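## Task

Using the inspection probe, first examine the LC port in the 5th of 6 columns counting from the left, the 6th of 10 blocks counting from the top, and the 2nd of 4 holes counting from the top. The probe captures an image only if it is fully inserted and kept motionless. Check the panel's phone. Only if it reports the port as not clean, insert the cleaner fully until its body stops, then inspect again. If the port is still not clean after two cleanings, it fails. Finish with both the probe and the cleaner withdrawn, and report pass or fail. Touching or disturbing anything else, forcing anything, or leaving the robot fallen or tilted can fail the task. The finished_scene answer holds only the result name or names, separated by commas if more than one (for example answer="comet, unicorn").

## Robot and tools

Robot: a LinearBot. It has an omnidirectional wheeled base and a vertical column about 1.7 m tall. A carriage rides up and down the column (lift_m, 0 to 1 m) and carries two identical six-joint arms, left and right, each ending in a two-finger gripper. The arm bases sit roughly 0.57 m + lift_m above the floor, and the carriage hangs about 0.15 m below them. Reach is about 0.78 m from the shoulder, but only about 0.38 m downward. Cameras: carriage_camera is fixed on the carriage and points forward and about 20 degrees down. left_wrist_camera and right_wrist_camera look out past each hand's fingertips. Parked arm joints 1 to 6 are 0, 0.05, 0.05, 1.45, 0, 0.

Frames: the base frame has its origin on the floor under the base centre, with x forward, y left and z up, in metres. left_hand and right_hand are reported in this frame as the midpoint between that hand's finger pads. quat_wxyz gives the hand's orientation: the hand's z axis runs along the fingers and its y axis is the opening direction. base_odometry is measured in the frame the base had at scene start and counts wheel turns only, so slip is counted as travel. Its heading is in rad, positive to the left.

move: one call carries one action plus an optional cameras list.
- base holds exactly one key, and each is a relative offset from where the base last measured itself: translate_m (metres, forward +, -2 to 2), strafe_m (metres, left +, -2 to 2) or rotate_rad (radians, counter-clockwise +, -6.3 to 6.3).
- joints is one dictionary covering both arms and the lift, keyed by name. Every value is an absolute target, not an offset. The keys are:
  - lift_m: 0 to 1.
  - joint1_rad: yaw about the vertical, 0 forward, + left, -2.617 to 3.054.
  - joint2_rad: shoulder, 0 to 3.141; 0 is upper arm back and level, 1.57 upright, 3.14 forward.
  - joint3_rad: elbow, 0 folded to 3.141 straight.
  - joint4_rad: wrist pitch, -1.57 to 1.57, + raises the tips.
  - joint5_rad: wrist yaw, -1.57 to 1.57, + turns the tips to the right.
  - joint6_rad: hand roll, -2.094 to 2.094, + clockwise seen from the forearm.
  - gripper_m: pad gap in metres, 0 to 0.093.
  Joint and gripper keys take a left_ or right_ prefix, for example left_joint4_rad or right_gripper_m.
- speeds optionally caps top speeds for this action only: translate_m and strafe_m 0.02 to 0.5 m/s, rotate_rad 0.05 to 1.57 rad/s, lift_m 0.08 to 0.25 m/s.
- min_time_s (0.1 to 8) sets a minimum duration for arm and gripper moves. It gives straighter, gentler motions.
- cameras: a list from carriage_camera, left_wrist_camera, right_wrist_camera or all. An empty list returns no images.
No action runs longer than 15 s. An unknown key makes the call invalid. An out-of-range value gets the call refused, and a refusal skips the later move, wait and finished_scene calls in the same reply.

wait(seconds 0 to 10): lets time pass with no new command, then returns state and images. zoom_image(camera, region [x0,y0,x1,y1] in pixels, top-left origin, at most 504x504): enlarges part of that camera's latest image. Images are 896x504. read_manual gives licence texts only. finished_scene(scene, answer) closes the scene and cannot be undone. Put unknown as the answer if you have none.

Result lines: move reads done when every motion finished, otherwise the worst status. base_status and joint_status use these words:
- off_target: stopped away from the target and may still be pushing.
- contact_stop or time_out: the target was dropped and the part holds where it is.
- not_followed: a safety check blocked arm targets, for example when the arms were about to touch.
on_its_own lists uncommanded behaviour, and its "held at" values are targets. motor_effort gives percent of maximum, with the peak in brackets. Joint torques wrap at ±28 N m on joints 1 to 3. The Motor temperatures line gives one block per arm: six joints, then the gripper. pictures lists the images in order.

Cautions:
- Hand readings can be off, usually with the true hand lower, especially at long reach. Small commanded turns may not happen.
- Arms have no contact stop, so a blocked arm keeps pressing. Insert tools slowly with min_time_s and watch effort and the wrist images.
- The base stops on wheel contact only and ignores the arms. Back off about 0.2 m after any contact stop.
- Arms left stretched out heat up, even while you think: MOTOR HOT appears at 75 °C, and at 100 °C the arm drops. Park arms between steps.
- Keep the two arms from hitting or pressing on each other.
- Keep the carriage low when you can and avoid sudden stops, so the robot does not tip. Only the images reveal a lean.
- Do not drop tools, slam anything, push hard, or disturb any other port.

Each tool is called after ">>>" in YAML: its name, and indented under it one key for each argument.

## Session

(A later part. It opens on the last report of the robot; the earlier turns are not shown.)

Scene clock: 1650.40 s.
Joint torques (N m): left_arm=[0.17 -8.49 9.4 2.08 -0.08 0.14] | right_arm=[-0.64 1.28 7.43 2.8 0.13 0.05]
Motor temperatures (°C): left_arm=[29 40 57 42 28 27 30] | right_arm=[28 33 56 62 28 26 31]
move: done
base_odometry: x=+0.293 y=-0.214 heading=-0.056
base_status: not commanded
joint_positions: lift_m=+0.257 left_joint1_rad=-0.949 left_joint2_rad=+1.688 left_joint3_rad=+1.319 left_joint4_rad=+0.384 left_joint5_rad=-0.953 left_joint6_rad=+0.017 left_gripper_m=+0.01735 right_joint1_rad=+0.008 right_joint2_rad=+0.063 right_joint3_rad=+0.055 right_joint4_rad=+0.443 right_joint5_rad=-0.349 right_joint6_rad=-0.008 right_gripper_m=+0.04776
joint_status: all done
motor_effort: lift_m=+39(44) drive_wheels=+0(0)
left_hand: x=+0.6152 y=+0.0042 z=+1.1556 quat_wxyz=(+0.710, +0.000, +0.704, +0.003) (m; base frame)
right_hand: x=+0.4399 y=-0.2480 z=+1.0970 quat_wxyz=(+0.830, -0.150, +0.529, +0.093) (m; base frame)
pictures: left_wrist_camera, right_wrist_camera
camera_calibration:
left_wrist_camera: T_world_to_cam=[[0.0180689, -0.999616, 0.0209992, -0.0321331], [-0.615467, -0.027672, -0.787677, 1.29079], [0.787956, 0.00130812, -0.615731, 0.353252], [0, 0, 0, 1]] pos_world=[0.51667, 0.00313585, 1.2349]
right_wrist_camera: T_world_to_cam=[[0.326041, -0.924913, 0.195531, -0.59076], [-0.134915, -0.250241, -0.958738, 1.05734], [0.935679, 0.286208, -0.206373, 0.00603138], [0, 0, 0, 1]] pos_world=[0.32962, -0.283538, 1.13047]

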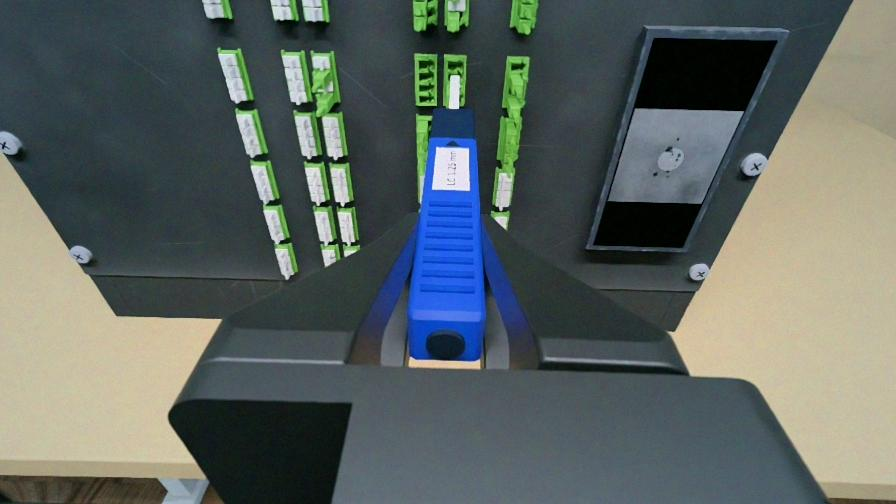

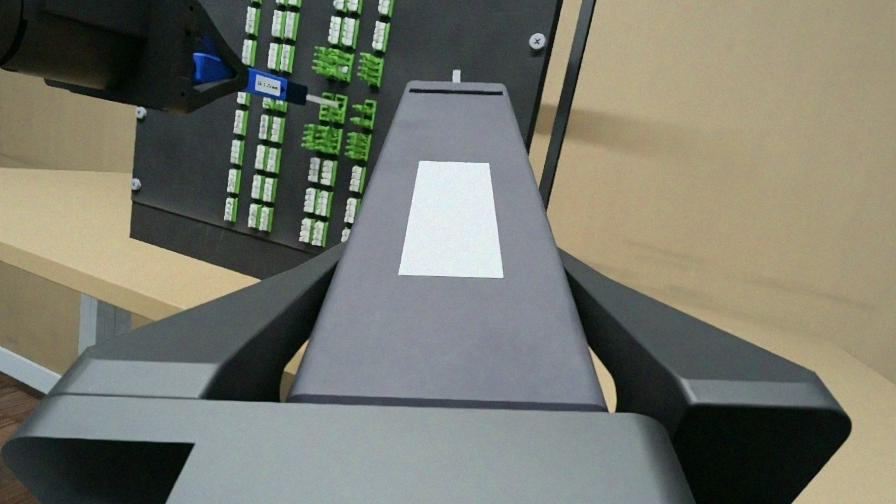

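>>> move:
  joints: {"left_joint5_rad": -0.9695, "left_joint1_rad": -0.949}
  min_time_s: 0.5
  cameras: ["left_wrist_camera"]

>>> zoom_image:
  camera: "left_wrist_camera"
  region: [435, 50, 485, 100]

Scene clock: 1663.23 s.
Joint torques (N m): left_arm=[-0.05 -8.49 9.4 2.08 -0.07 0.12] | right_arm=[-0.68 1.29 7.41 2.81 0.12 0.05]
Motor temperatures (°C): left_arm=[29 40 58 42 28 27 30] | right_arm=[28 33 56 62 28 26 31]
move: done
base_odometry: x=+0.293 y=-0.214 heading=-0.056
base_status: not commanded
joint_positions: lift_m=+0.257 left_joint1_rad=-0.949 left_joint2_rad=+1.688 left_joint3_rad=+1.319 left_joint4_rad=+0.384 left_joint5_rad=-0.957 left_joint6_rad=+0.017 left_gripper_m=+0.01735 right_joint1_rad=+0.008 right_joint2_rad=+0.063 right_joint3_rad=+0.055 right_joint4_rad=+0.443 right_joint5_rad=-0.349 right_joint6_rad=-0.008 right_gripper_m=+0.04776
joint_status: all done
motor_effort: lift_m=+39(43) drive_wheels=+0(0)
left_hand: x=+0.6152 y=+0.0049 z=+1.1556 quat_wxyz=(+0.710, -0.001, +0.704, +0.005) (m; base frame)
right_hand: x=+0.4399 y=-0.2480 z=+1.0970 quat_wxyz=(+0.830, -0.150, +0.529, +0.093) (m; base frame)
pictures: left_wrist_camera
camera_calibration:
left_wrist_camera: T_world_to_cam=[[0.0221934, -0.999532, 0.0210705, -0.0340562], [-0.615374, -0.0302677, -0.787654, 1.29079], [0.787923, 0.00451445, -0.615757, 0.353211], [0, 0, 0, 1]] pos_world=[0.516771, 0.00343433, 1.2349]

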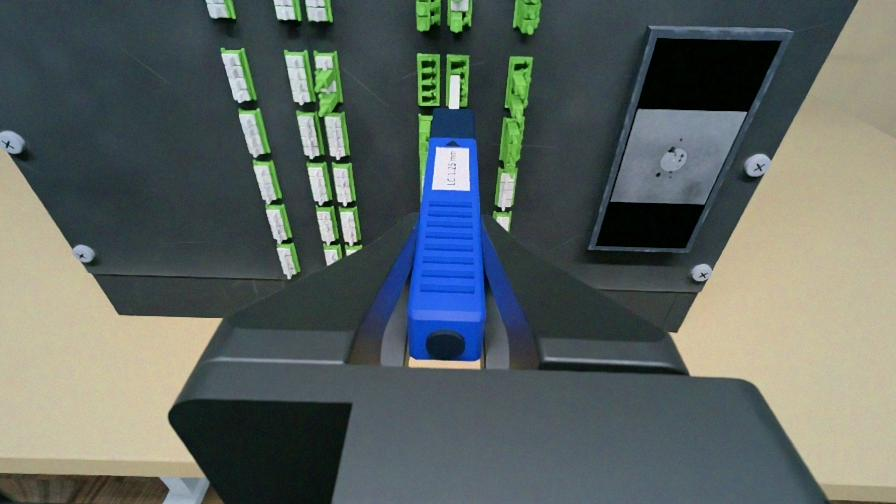

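Scaled by 10.080 from the camera's 896x504 image, which has a finer 1280x720 frame.

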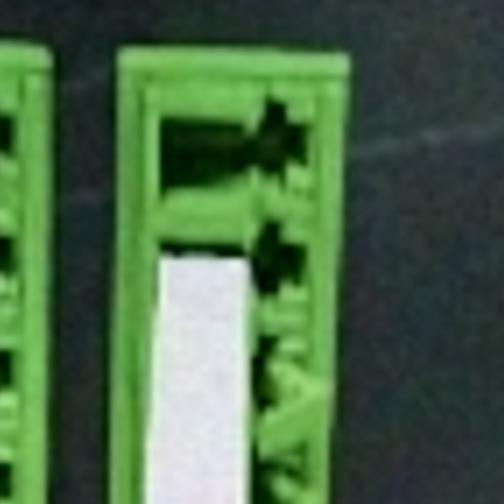

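>>> move:
  joints: {"left_joint5_rad": -0.957}
  cameras: []

>>> move:
  base: {"translate_m": 0.002}
  speeds: {"translate_m": 0.02}
  cameras: ["right_wrist_camera", "left_wrist_camera"]

>>> zoom_image:
  camera: "right_wrist_camera"
  region: [315, 80, 365, 130]

>>> zoom_image:
  camera: "left_wrist_camera"
  region: [435, 50, 485, 100]

Scene clock: 1671.77 s.
Joint torques (N m): left_arm=[0.02 -8.5 9.37 2.08 0.07 0.12] | right_arm=[-0.66 1.29 7.42 2.8 0.13 0.04]
Motor temperatures (°C): left_arm=[29 39 58 42 28 27 30] | right_arm=[28 33 56 62 28 26 31]
move: done
base_odometry: x=+0.293 y=-0.214 heading=-0.056
base_status: not commanded
joint_positions: lift_m=+0.257 left_joint1_rad=-0.949 left_joint2_rad=+1.688 left_joint3_rad=+1.319 left_joint4_rad=+0.384 left_joint5_rad=-0.957 left_joint6_rad=+0.017 left_gripper_m=+0.01735 right_joint1_rad=+0.008 right_joint2_rad=+0.063 right_joint3_rad=+0.055 right_joint4_rad=+0.443 right_joint5_rad=-0.349 right_joint6_rad=-0.008 right_gripper_m=+0.04776
joint_status: all done
motor_effort: lift_m=+45(45) drive_wheels=+0(0)
left_hand: x=+0.6152 y=+0.0050 z=+1.1556 quat_wxyz=(+0.710, -0.001, +0.704, +0.005) (m; base frame)
right_hand: x=+0.4399 y=-0.2480 z=+1.0970 quat_wxyz=(+0.830, -0.150, +0.529, +0.093) (m; base frame)
pictures: none
No camera images: "cameras" was empty.

Scene clock: 1672.37 s.
Joint torques (N m): left_arm=[-0.05 -8.68 9.21 2.08 0.06 0.13] | right_arm=[-0.68 1.28 7.38 2.84 0.13 0.05]
Motor temperatures (°C): left_arm=[29 39 58 42 28 27 30] | right_arm=[28 33 56 62 28 26 31]
move: done
base_odometry: x=+0.295 y=-0.214 heading=-0.056
base_status: done
joint_positions: lift_m=+0.257 left_joint1_rad=-0.948 left_joint2_rad=+1.690 left_joint3_rad=+1.320 left_joint4_rad=+0.384 left_joint5_rad=-0.957 left_joint6_rad=+0.017 left_gripper_m=+0.01735 right_joint1_rad=+0.008 right_joint2_rad=+0.063 right_joint3_rad=+0.055 right_joint4_rad=+0.442 right_joint5_rad=-0.349 right_joint6_rad=-0.008 right_gripper_m=+0.04776
joint_status: not commanded
motor_effort: lift_m=+39(45) drive_wheels=-1(7)
left_hand: x=+0.6156 y=+0.0051 z=+1.1552 quat_wxyz=(+0.710, -0.001, +0.704, +0.006) (m; base frame)
right_hand: x=+0.4401 y=-0.2480 z=+1.0967 quat_wxyz=(+0.830, -0.150, +0.529, +0.093) (m; base frame)
pictures: left_wrist_camera, right_wrist_camera
camera_calibration:
left_wrist_camera: T_world_to_cam=[[0.023386, -0.999524, 0.0201279, -0.0336136], [-0.615904, -0.0302634, -0.78724, 1.29048], [0.787474, 0.00601355, -0.616319, 0.353568], [0, 0, 0, 1]] pos_world=[0.517173, 0.00333058, 1.2345]
right_wrist_camera: T_world_to_cam=[[0.326337, -0.924909, 0.195057, -0.590366], [-0.136343, -0.250254, -0.958532, 1.0575], [0.935369, 0.28621, -0.207772, 0.00750147], [0, 0, 0, 1]] pos_world=[0.329825, -0.283538, 1.13037]

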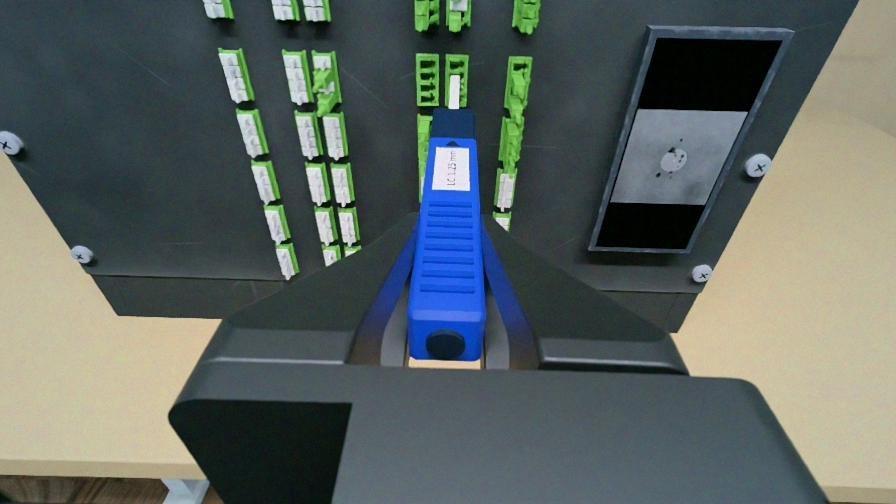

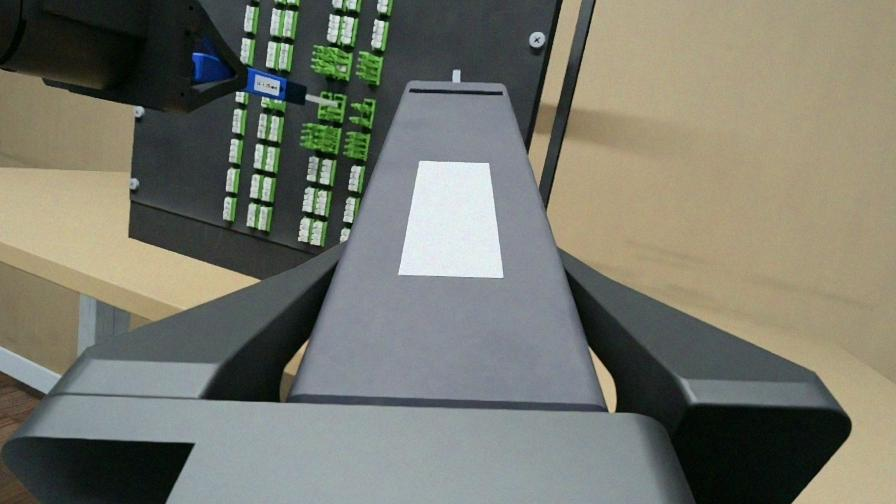

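Scaled by 10.080 from the camera's 896x504 image, which has a finer 1280x720 frame.

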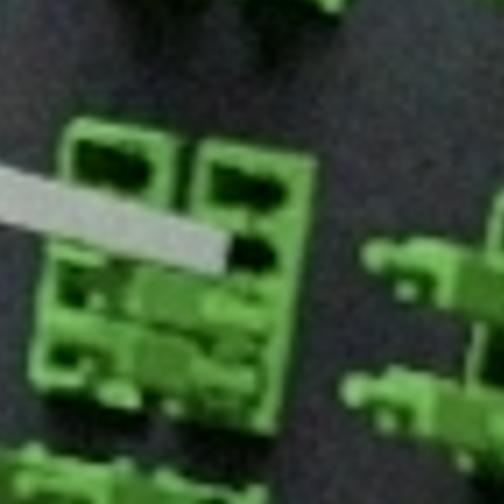

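Scaled by 10.080 from the camera's 896x504 image, which has a finer 1280x720 frame.

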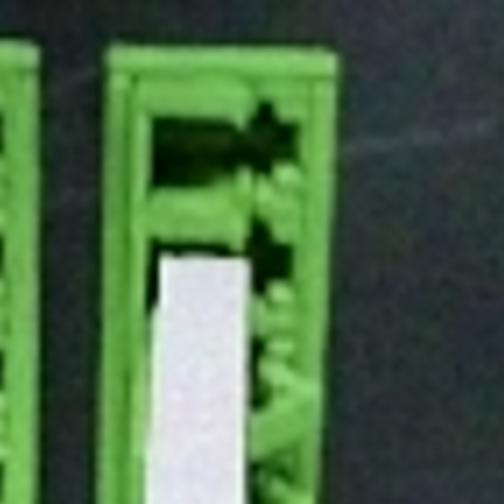

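>>> move:
  joints: {"left_joint5_rad": -0.9705, "lift_m": 0.2577}
  speeds: {"lift_m": 0.08}
  min_time_s: 0.5
  cameras: ["right_wrist_camera", "left_wrist_camera"]

>>> zoom_image:
  camera: "right_wrist_camera"
  region: [315, 80, 365, 130]

>>> zoom_image:
  camera: "left_wrist_camera"
  region: [435, 50, 485, 100]

Scene clock: 1680.40 s.
Joint torques (N m): left_arm=[-0.02 -8.59 9.35 2.08 -0.08 0.12] | right_arm=[-0.68 1.28 7.41 2.82 0.13 0.05]
Motor temperatures (°C): left_arm=[29 39 59 42 28 27 30] | right_arm=[28 33 55 62 28 26 31]
move: done
base_odometry: x=+0.295 y=-0.214 heading=-0.056
base_status: not commanded
joint_positions: lift_m=+0.257 left_joint1_rad=-0.948 left_joint2_rad=+1.690 left_joint3_rad=+1.320 left_joint4_rad=+0.383 left_joint5_rad=-0.959 left_joint6_rad=+0.017 left_gripper_m=+0.01735 right_joint1_rad=+0.008 right_joint2_rad=+0.063 right_joint3_rad=+0.055 right_joint4_rad=+0.442 right_joint5_rad=-0.349 right_joint6_rad=-0.008 right_gripper_m=+0.04776
joint_status: all done
motor_effort: lift_m=+37(45) drive_wheels=+0(1)
left_hand: x=+0.6156 y=+0.0053 z=+1.1557 quat_wxyz=(+0.710, -0.002, +0.704, +0.006) (m; base frame)
right_hand: x=+0.4400 y=-0.2480 z=+1.0974 quat_wxyz=(+0.830, -0.150, +0.529, +0.093) (m; base frame)
pictures: left_wrist_camera, right_wrist_camera
camera_calibration:
left_wrist_camera: T_world_to_cam=[[0.0249251, -0.999493, 0.0198098, -0.0339307], [-0.616008, -0.0309627, -0.787131, 1.29088], [0.787345, 0.00741629, -0.616468, 0.354182], [0, 0, 0, 1]] pos_world=[0.517174, 0.00342882, 1.2351]
right_wrist_camera: T_world_to_cam=[[0.326204, -0.924907, 0.195291, -0.590671], [-0.135634, -0.250249, -0.958634, 1.05795], [0.935518, 0.286222, -0.207082, 0.00689646], [0, 0, 0, 1]] pos_world=[0.329722, -0.283538, 1.13097]

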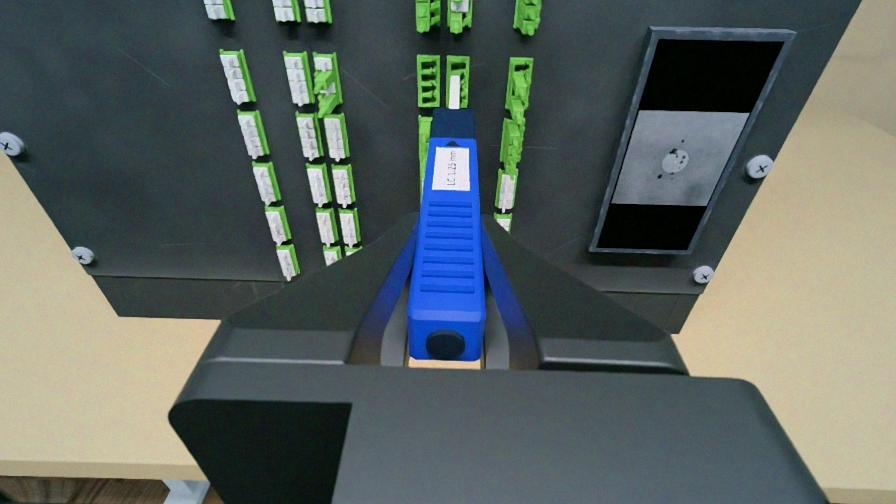

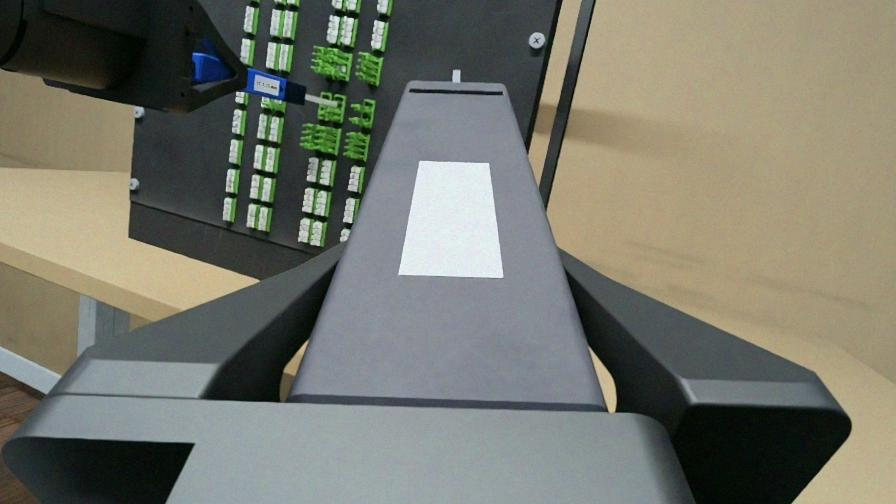

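Scaled by 10.080 from the camera's 896x504 image, which has a finer 1280x720 frame.

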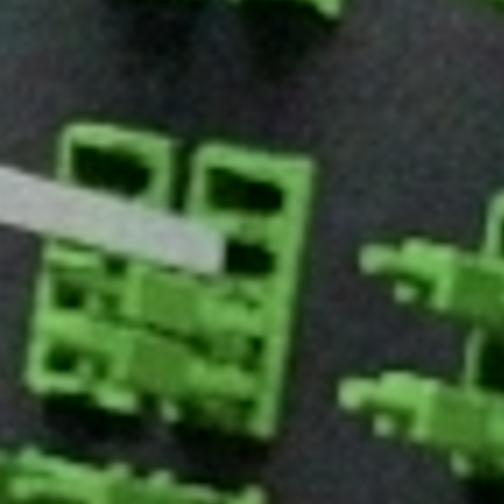

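Scaled by 10.080 from the camera's 896x504 image, which has a finer 1280x720 frame.

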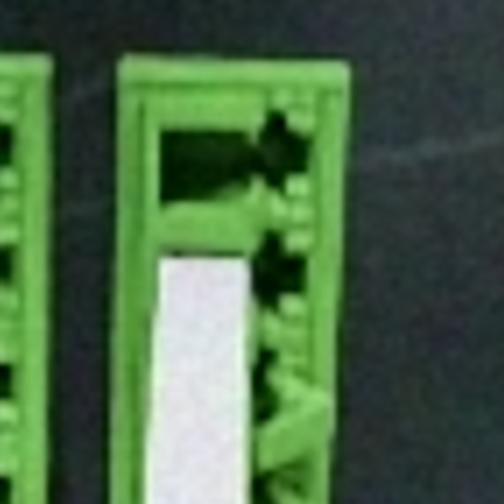

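>>> move:
  joints: {"left_joint5_rad": -0.959, "left_joint1_rad": -0.948}
  cameras: []

>>> move:
  base: {"translate_m": 0.0015}
  speeds: {"translate_m": 0.02}
  cameras: ["right_wrist_camera", "left_wrist_camera"]

>>> zoom_image:
  camera: "right_wrist_camera"
  region: [315, 80, 365, 130]

>>> zoom_image:
  camera: "left_wrist_camera"
  region: [435, 50, 485, 100]

Scene clock: 1714.70 s.
Joint torques (N m): left_arm=[0.02 -8.61 9.35 2.08 0.06 0.14] | right_arm=[-0.68 1.28 7.39 2.82 0.13 0.04]
Motor temperatures (°C): left_arm=[29 39 59 42 28 27 30] | right_arm=[28 33 55 62 28 26 31]
move: done
base_odometry: x=+0.295 y=-0.214 heading=-0.056
base_status: not commanded
joint_positions: lift_m=+0.257 left_joint1_rad=-0.948 left_joint2_rad=+1.690 left_joint3_rad=+1.320 left_joint4_rad=+0.383 left_joint5_rad=-0.959 left_joint6_rad=+0.017 left_gripper_m=+0.01735 right_joint1_rad=+0.008 right_joint2_rad=+0.063 right_joint3_rad=+0.055 right_joint4_rad=+0.442 right_joint5_rad=-0.349 right_joint6_rad=-0.008 right_gripper_m=+0.04776
joint_status: all done
motor_effort: lift_m=+41(42) drive_wheels=+0(0)
left_hand: x=+0.6156 y=+0.0053 z=+1.1557 quat_wxyz=(+0.710, -0.002, +0.704, +0.006) (m; base frame)
right_hand: x=+0.4400 y=-0.2480 z=+1.0974 quat_wxyz=(+0.830, -0.150, +0.529, +0.093) (m; base frame)
pictures: none
No camera images: "cameras" was empty.

Scene clock: 1715.27 s.
Joint torques (N m): left_arm=[0.09 -8.54 9.42 2.06 0.04 0.13] | right_arm=[-0.62 1.35 7.45 2.83 0.13 0.05]
Motor temperatures (°C): left_arm=[29 39 59 42 28 27 30] | right_arm=[28 33 55 62 28 26 31]
move: done
base_odometry: x=+0.296 y=-0.214 heading=-0.056
base_status: done
joint_positions: lift_m=+0.257 left_joint1_rad=-0.949 left_joint2_rad=+1.690 left_joint3_rad=+1.320 left_joint4_rad=+0.383 left_joint5_rad=-0.959 left_joint6_rad=+0.017 left_gripper_m=+0.01735 right_joint1_rad=+0.008 right_joint2_rad=+0.063 right_joint3_rad=+0.055 right_joint4_rad=+0.442 right_joint5_rad=-0.349 right_joint6_rad=-0.008 right_gripper_m=+0.04776
joint_status: not commanded
motor_effort: lift_m=+37(43) drive_wheels=-1(7)
left_hand: x=+0.6154 y=+0.0049 z=+1.1555 quat_wxyz=(+0.710, -0.001, +0.705, +0.006) (m; base frame)
right_hand: x=+0.4401 y=-0.2480 z=+1.0973 quat_wxyz=(+0.830, -0.150, +0.529, +0.093) (m; base frame)
pictures: left_wrist_camera, right_wrist_camera
camera_calibration:
left_wrist_camera: T_world_to_cam=[[0.0237971, -0.999533, 0.0191642, -0.0328452], [-0.616402, -0.0297622, -0.786869, 1.29053], [0.787072, 0.00691239, -0.616822, 0.35472], [0, 0, 0, 1]] pos_world=[0.517076, 0.00312708, 1.23491]
right_wrist_camera: T_world_to_cam=[[0.326337, -0.924909, 0.195057, -0.590464], [-0.136343, -0.250254, -0.958532, 1.05798], [0.935369, 0.28621, -0.207772, 0.00760536], [0, 0, 0, 1]] pos_world=[0.329825, -0.283538, 1.13087]

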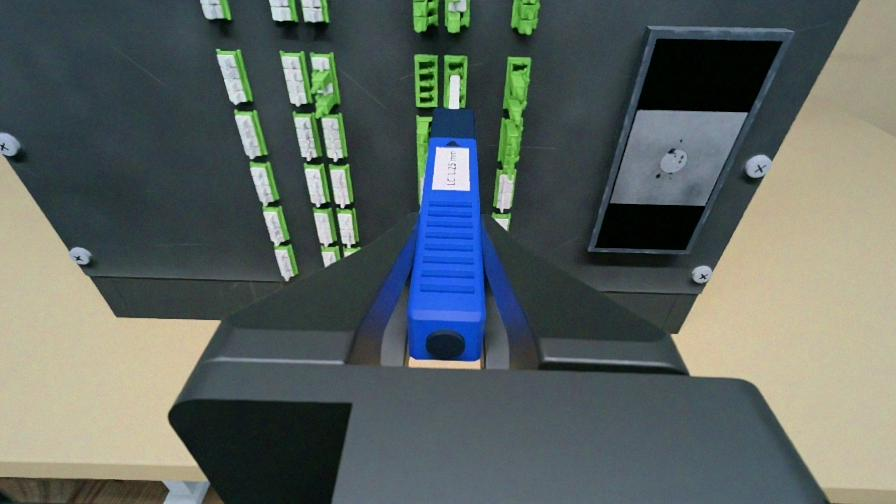

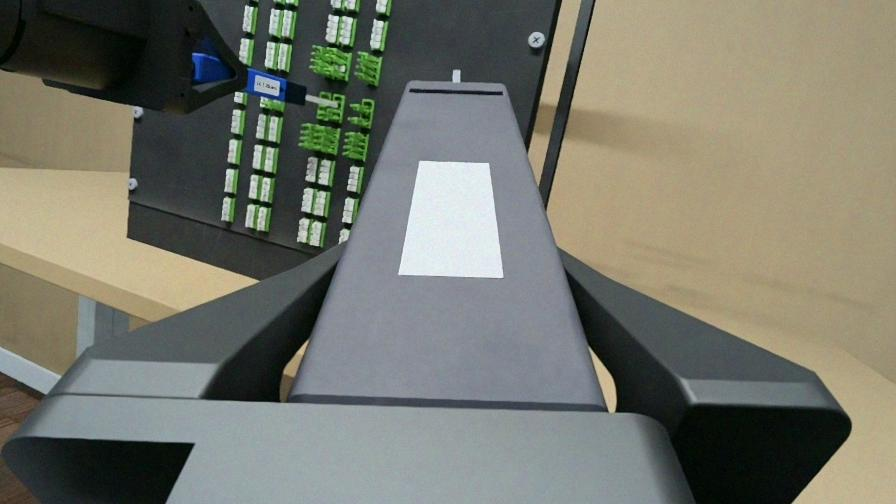

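Scaled by 10.080 from the camera's 896x504 image, which has a finer 1280x720 frame.

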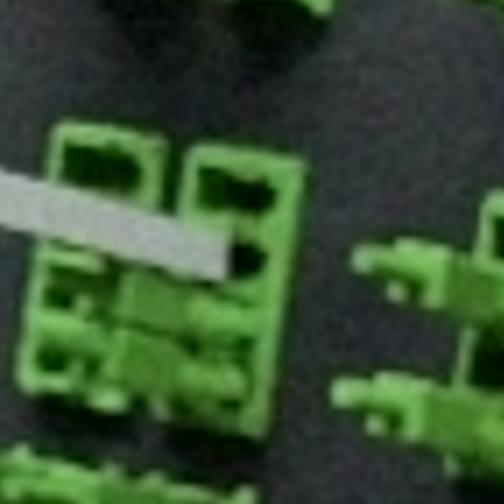

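Scaled by 10.080 from the camera's 896x504 image, which has a finer 1280x720 frame.

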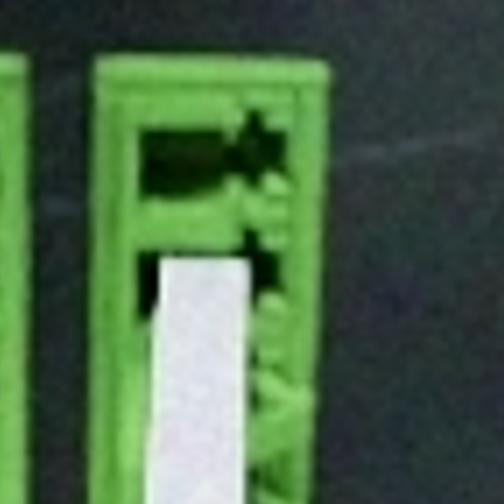

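>>> move:
  joints: {"left_joint5_rad": -0.9745}
  min_time_s: 0.5
  cameras: []

>>> move:
  joints: {"left_joint5_rad": -0.963, "left_joint1_rad": -0.949}
  cameras: ["left_wrist_camera"]

>>> zoom_image:
  camera: "left_wrist_camera"
  region: [435, 50, 485, 100]

Scene clock: 1742.00 s.
Joint torques (N m): left_arm=[0.08 -8.58 9.35 2.08 -0.08 0.13] | right_arm=[-0.69 1.28 7.43 2.82 0.13 0.05]
Motor temperatures (°C): left_arm=[29 40 59 42 28 27 30] | right_arm=[28 32 55 62 28 26 31]
move: done
base_odometry: x=+0.296 y=-0.214 heading=-0.056
base_status: not commanded
joint_positions: lift_m=+0.257 left_joint1_rad=-0.949 left_joint2_rad=+1.690 left_joint3_rad=+1.320 left_joint4_rad=+0.383 left_joint5_rad=-0.962 left_joint6_rad=+0.017 left_gripper_m=+0.01735 right_joint1_rad=+0.008 right_joint2_rad=+0.063 right_joint3_rad=+0.055 right_joint4_rad=+0.442 right_joint5_rad=-0.349 right_joint6_rad=-0.008 right_gripper_m=+0.04776
joint_status: all done
motor_effort: lift_m=+40(43) drive_wheels=+1(1)
left_hand: x=+0.6154 y=+0.0056 z=+1.1555 quat_wxyz=(+0.710, -0.002, +0.705, +0.007) (m; base frame)
right_hand: x=+0.4400 y=-0.2480 z=+1.0974 quat_wxyz=(+0.830, -0.150, +0.529, +0.093) (m; base frame)
pictures: none
No camera images: "cameras" was empty.

Scene clock: 1742.30 s.
Joint torques (N m): left_arm=[0.02 -8.62 9.33 2.08 0.05 0.12] | right_arm=[-0.68 1.28 7.42 2.82 0.14 0.05]
Motor temperatures (°C): left_arm=[29 40 59 42 28 27 30] | right_arm=[28 32 55 62 28 26 31]
move: done
base_odometry: x=+0.296 y=-0.214 heading=-0.056
base_status: not commanded
joint_positions: lift_m=+0.257 left_joint1_rad=-0.949 left_joint2_rad=+1.690 left_joint3_rad=+1.320 left_joint4_rad=+0.383 left_joint5_rad=-0.962 left_joint6_rad=+0.017 left_gripper_m=+0.01735 right_joint1_rad=+0.008 right_joint2_rad=+0.063 right_joint3_rad=+0.055 right_joint4_rad=+0.442 right_joint5_rad=-0.349 right_joint6_rad=-0.008 right_gripper_m=+0.04776
joint_status: all done
motor_effort: lift_m=+41(44) drive_wheels=+1(1)
left_hand: x=+0.6154 y=+0.0056 z=+1.1555 quat_wxyz=(+0.710, -0.002, +0.705, +0.007) (m; base frame)
right_hand: x=+0.4400 y=-0.2480 z=+1.0974 quat_wxyz=(+0.830, -0.150, +0.529, +0.093) (m; base frame)
pictures: left_wrist_camera
camera_calibration:
left_wrist_camera: T_world_to_cam=[[0.0276406, -0.999434, 0.0191965, -0.0346744], [-0.616301, -0.0321579, -0.786854, 1.29047], [0.787026, 0.0099183, -0.61684, 0.354754], [0, 0, 0, 1]] pos_world=[0.517076, 0.00332557, 1.23491]

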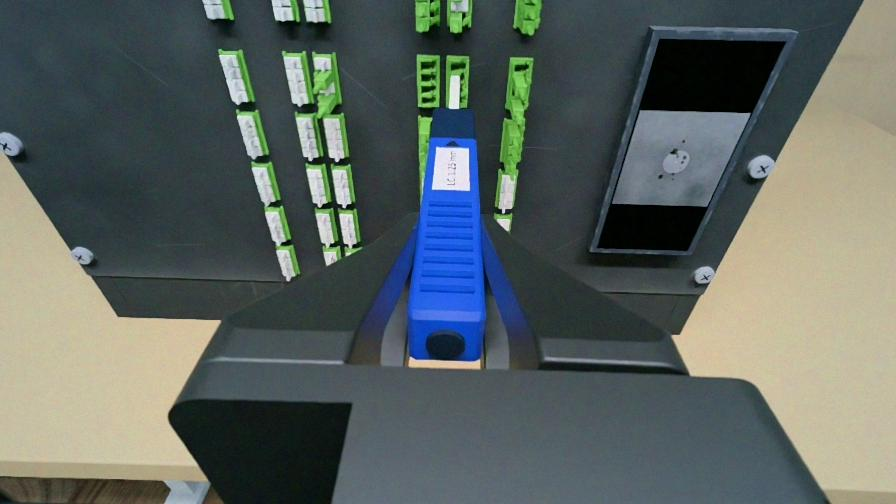

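Scaled by 10.080 from the camera's 896x504 image, which has a finer 1280x720 frame.

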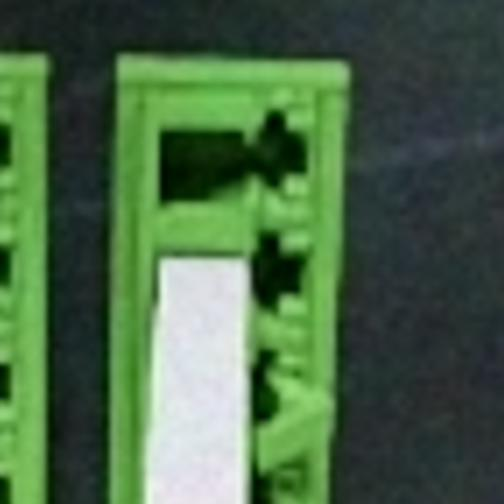

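>>> move:
  cameras: ["right_wrist_camera"]

>>> zoom_image:
  camera: "right_wrist_camera"
  region: [320, 85, 360, 125]

Scene clock: 1749.20 s.
Joint torques (N m): left_arm=[-0.03 -8.59 9.32 2.08 0.05 0.13] | right_arm=[-0.65 1.28 7.41 2.82 0.13 0.05]
Motor temperatures (°C): left_arm=[29 40 59 42 28 27 30] | right_arm=[28 32 55 62 28 26 31]
base_odometry: x=+0.296 y=-0.214 heading=-0.056
base_status: not commanded
joint_positions: lift_m=+0.257 left_joint1_rad=-0.949 left_joint2_rad=+1.690 left_joint3_rad=+1.320 left_joint4_rad=+0.383 left_joint5_rad=-0.962 left_joint6_rad=+0.017 left_gripper_m=+0.01735 right_joint1_rad=+0.008 right_joint2_rad=+0.063 right_joint3_rad=+0.055 right_joint4_rad=+0.442 right_joint5_rad=-0.349 right_joint6_rad=-0.008 right_gripper_m=+0.04776
joint_status: all done
motor_effort: lift_m=+41(44) drive_wheels=+1(1)
left_hand: x=+0.6154 y=+0.0056 z=+1.1555 quat_wxyz=(+0.710, -0.002, +0.705, +0.007) (m; base frame)
right_hand: x=+0.4400 y=-0.2480 z=+1.0974 quat_wxyz=(+0.830, -0.150, +0.529, +0.093) (m; base frame)
pictures: right_wrist_camera
camera_calibration:
right_wrist_camera: T_world_to_cam=[[0.326245, -0.924917, 0.195172, -0.590586], [-0.13594, -0.250229, -0.958596, 1.05803], [0.935459, 0.286205, -0.207369, 0.00714201], [0, 0, 0, 1]] pos_world=[0.329823, -0.283538, 1.13097]

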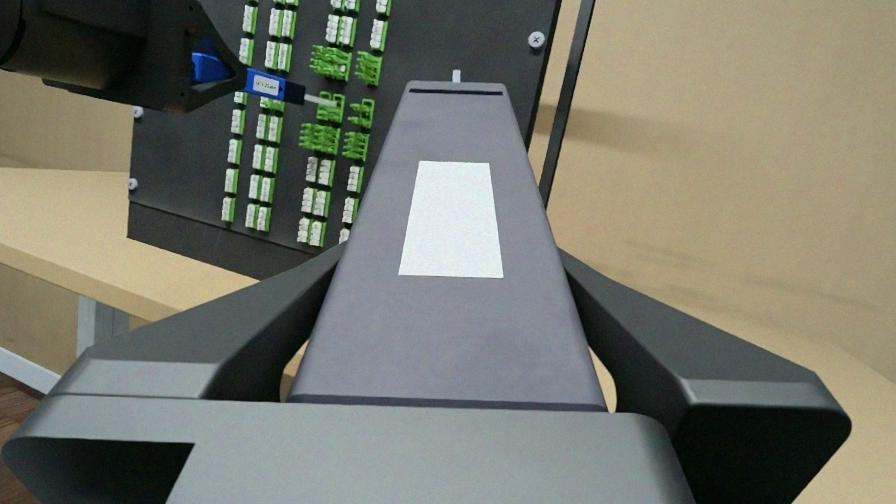

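Scaled by 12.600 from the camera's 896x504 image, which has a finer 1280x720 frame.

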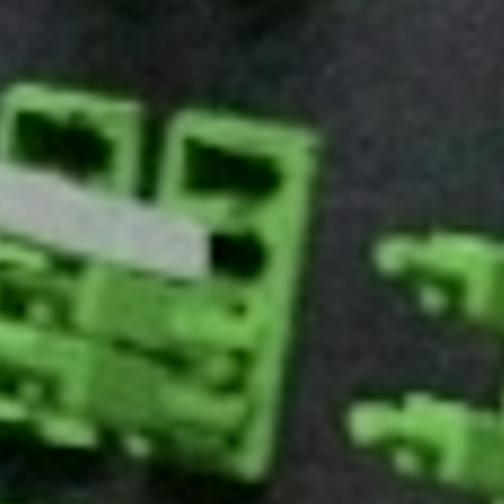

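>>> zoom_image:
  camera: "right_wrist_camera"
  region: [296, 80, 346, 120]

>>> zoom_image:
  camera: "right_wrist_camera"
  region: [240, 55, 350, 125]

Scaled by 10.080 from the camera's 896x504 image, which has a finer 1280x720 frame.

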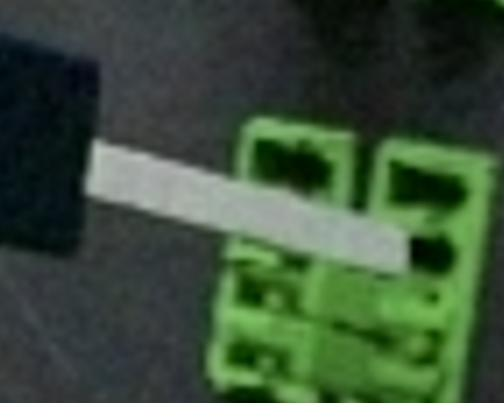

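Scaled by 4.582 from the camera's 896x504 image, which has a finer 1280x720 frame.

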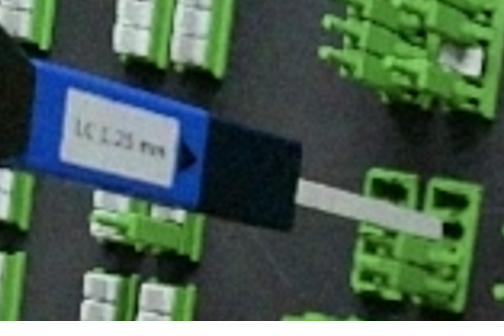

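>>> move:
  joints: {"left_joint5_rad": -0.976}
  min_time_s: 0.5
  cameras: []

>>> move:
  joints: {"left_joint5_rad": -0.964}
  cameras: []

>>> move:
  base: {"translate_m": 0.0015}
  speeds: {"translate_m": 0.02}
  cameras: ["right_wrist_camera", "left_wrist_camera"]

>>> zoom_image:
  camera: "right_wrist_camera"
  region: [296, 80, 346, 120]

>>> zoom_image:
  camera: "left_wrist_camera"
  region: [435, 50, 485, 100]

Scene clock: 1832.10 s.
Joint torques (N m): left_arm=[-0.02 -8.62 9.31 2.08 -0.08 0.12] | right_arm=[-0.65 1.28 7.41 2.82 0.12 0.06]
Motor temperatures (°C): left_arm=[29 41 60 42 28 27 30] | right_arm=[28 32 55 62 28 26 31]
move: done
base_odometry: x=+0.296 y=-0.214 heading=-0.056
base_status: not commanded
joint_positions: lift_m=+0.257 left_joint1_rad=-0.949 left_joint2_rad=+1.690 left_joint3_rad=+1.320 left_joint4_rad=+0.383 left_joint5_rad=-0.964 left_joint6_rad=+0.017 left_gripper_m=+0.01735 right_joint1_rad=+0.008 right_joint2_rad=+0.063 right_joint3_rad=+0.055 right_joint4_rad=+0.442 right_joint5_rad=-0.349 right_joint6_rad=-0.008 right_gripper_m=+0.04776
joint_status: all done
motor_effort: lift_m=+43(43) drive_wheels=+1(1)
left_hand: x=+0.6154 y=+0.0058 z=+1.1555 quat_wxyz=(+0.710, -0.003, +0.705, +0.008) (m; base frame)
right_hand: x=+0.4400 y=-0.2480 z=+1.0974 quat_wxyz=(+0.830, -0.150, +0.529, +0.093) (m; base frame)
pictures: none
No camera images: "cameras" was empty.

Scene clock: 1832.40 s.
Joint torques (N m): left_arm=[0.02 -8.62 9.32 2.09 0.05 0.13] | right_arm=[-0.64 1.26 7.42 2.82 0.13 0.05]
Motor temperatures (°C): left_arm=[29 41 60 42 28 27 30] | right_arm=[28 32 55 62 28 26 31]
move: done
base_odometry: x=+0.296 y=-0.214 heading=-0.056
base_status: not commanded
joint_positions: lift_m=+0.257 left_joint1_rad=-0.949 left_joint2_rad=+1.690 left_joint3_rad=+1.320 left_joint4_rad=+0.383 left_joint5_rad=-0.964 left_joint6_rad=+0.017 left_gripper_m=+0.01735 right_joint1_rad=+0.008 right_joint2_rad=+0.063 right_joint3_rad=+0.055 right_joint4_rad=+0.442 right_joint5_rad=-0.349 right_joint6_rad=-0.008 right_gripper_m=+0.04776
joint_status: all done
motor_effort: lift_m=+38(43) drive_wheels=+1(1)
left_hand: x=+0.6154 y=+0.0058 z=+1.1555 quat_wxyz=(+0.710, -0.003, +0.705, +0.008) (m; base frame)
right_hand: x=+0.4400 y=-0.2480 z=+1.0974 quat_wxyz=(+0.830, -0.150, +0.529, +0.093) (m; base frame)
pictures: none
No camera images: "cameras" was empty.

Scene clock: 1832.97 s.
Joint torques (N m): left_arm=[0.23 -8.61 9.36 2.08 0.05 0.13] | right_arm=[-0.65 1.29 7.43 2.82 0.13 0.05]
Motor temperatures (°C): left_arm=[29 41 60 42 28 27 30] | right_arm=[28 32 55 62 28 26 31]
move: done
base_odometry: x=+0.298 y=-0.215 heading=-0.056
base_status: done
joint_positions: lift_m=+0.257 left_joint1_rad=-0.949 left_joint2_rad=+1.690 left_joint3_rad=+1.320 left_joint4_rad=+0.383 left_joint5_rad=-0.963 left_joint6_rad=+0.017 left_gripper_m=+0.01735 right_joint1_rad=+0.008 right_joint2_rad=+0.063 right_joint3_rad=+0.055 right_joint4_rad=+0.442 right_joint5_rad=-0.349 right_joint6_rad=-0.008 right_gripper_m=+0.04776
joint_status: not commanded
motor_effort: lift_m=+41(45) drive_wheels=+1(7)
left_hand: x=+0.6151 y=+0.0053 z=+1.1555 quat_wxyz=(+0.710, -0.002, +0.705, +0.007) (m; base frame)
right_hand: x=+0.4401 y=-0.2480 z=+1.0973 quat_wxyz=(+0.830, -0.150, +0.529, +0.093) (m; base frame)
pictures: left_wrist_camera, right_wrist_camera
camera_calibration:
left_wrist_camera: T_world_to_cam=[[0.0272816, -0.999443, 0.0192249, -0.0346154], [-0.616315, -0.031959, -0.786851, 1.29029], [0.787027, 0.00961793, -0.616843, 0.354995], [0, 0, 0, 1]] pos_world=[0.516776, 0.00322582, 1.23491]
right_wrist_camera: T_world_to_cam=[[0.326337, -0.924909, 0.195057, -0.590464], [-0.136343, -0.250254, -0.958532, 1.05798], [0.935369, 0.28621, -0.207772, 0.00760536], [0, 0, 0, 1]] pos_world=[0.329825, -0.283538, 1.13087]

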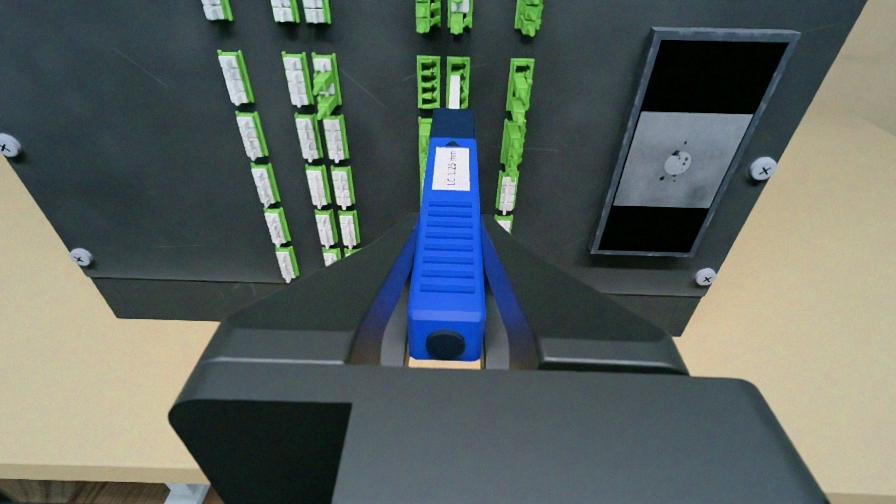

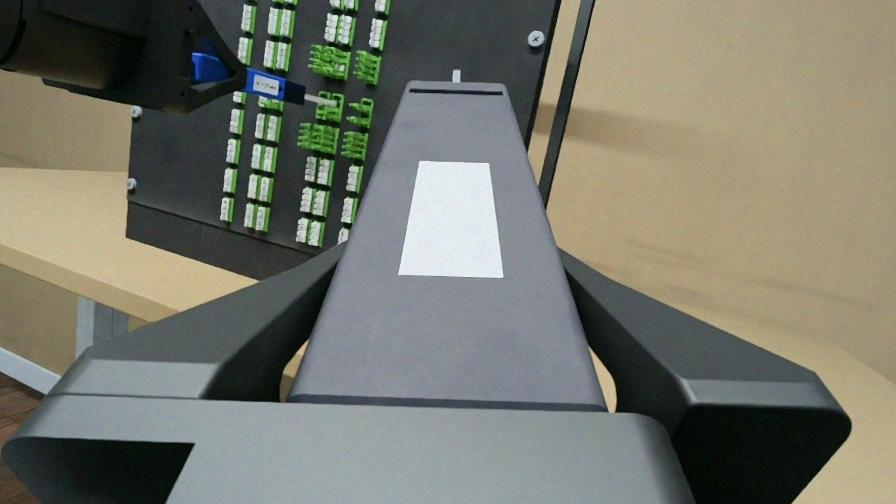

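Scaled by 10.080 from the camera's 896x504 image, which has a finer 1280x720 frame.

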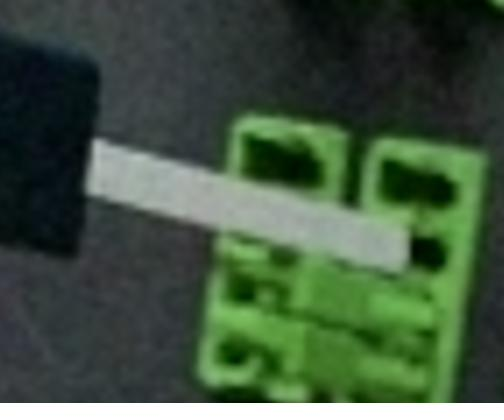

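Scaled by 10.080 from the camera's 896x504 image, which has a finer 1280x720 frame.

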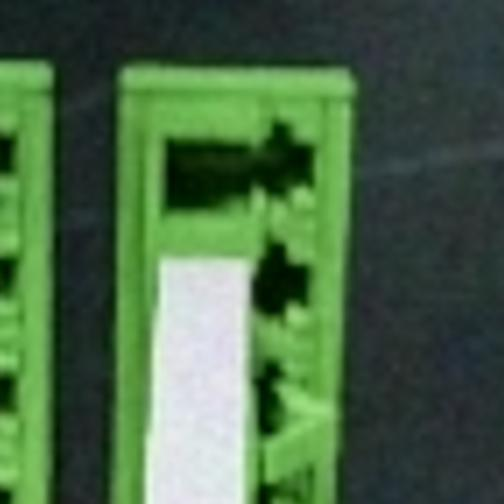

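>>> zoom_image:
  camera: "left_wrist_camera"
  region: [412, 50, 472, 110]

>>> zoom_image:
  camera: "right_wrist_camera"
  region: [312, 88, 348, 124]

Scaled by 8.400 from the camera's 896x504 image, which has a finer 1280x720 frame.

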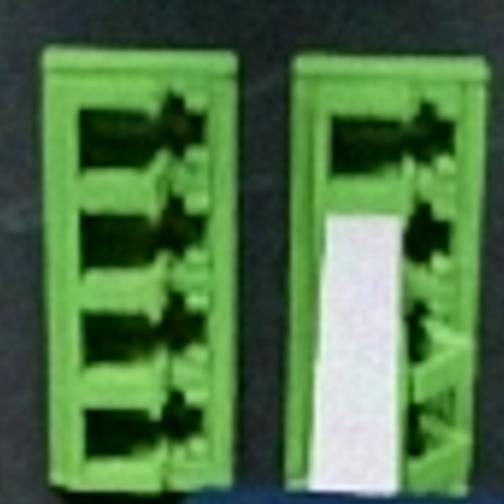

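Scaled by 14.000 from the camera's 896x504 image, which has a finer 1280x720 frame.

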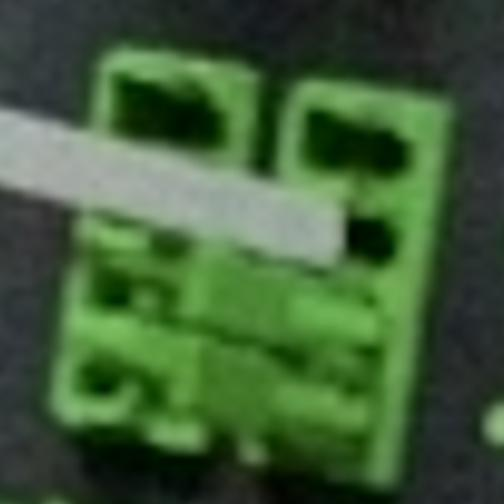

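>>> zoom_image:
  camera: "left_wrist_camera"
  region: [414, 52, 444, 82]

>>> zoom_image:
  camera: "left_wrist_camera"
  region: [444, 54, 474, 84]

Scaled by 16.800 from the camera's 896x504 image, which has a finer 1280x720 frame.

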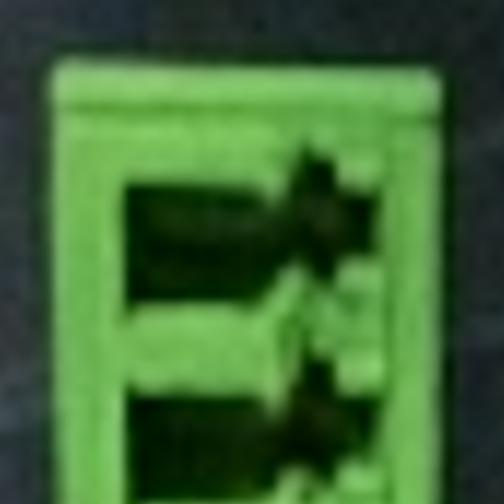

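Scaled by 16.800 from the camera's 896x504 image, which has a finer 1280x720 frame.

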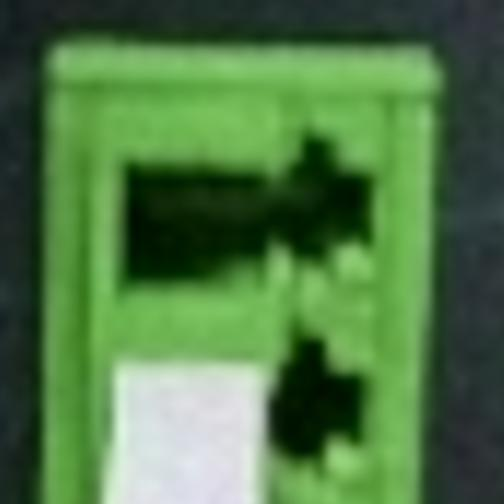

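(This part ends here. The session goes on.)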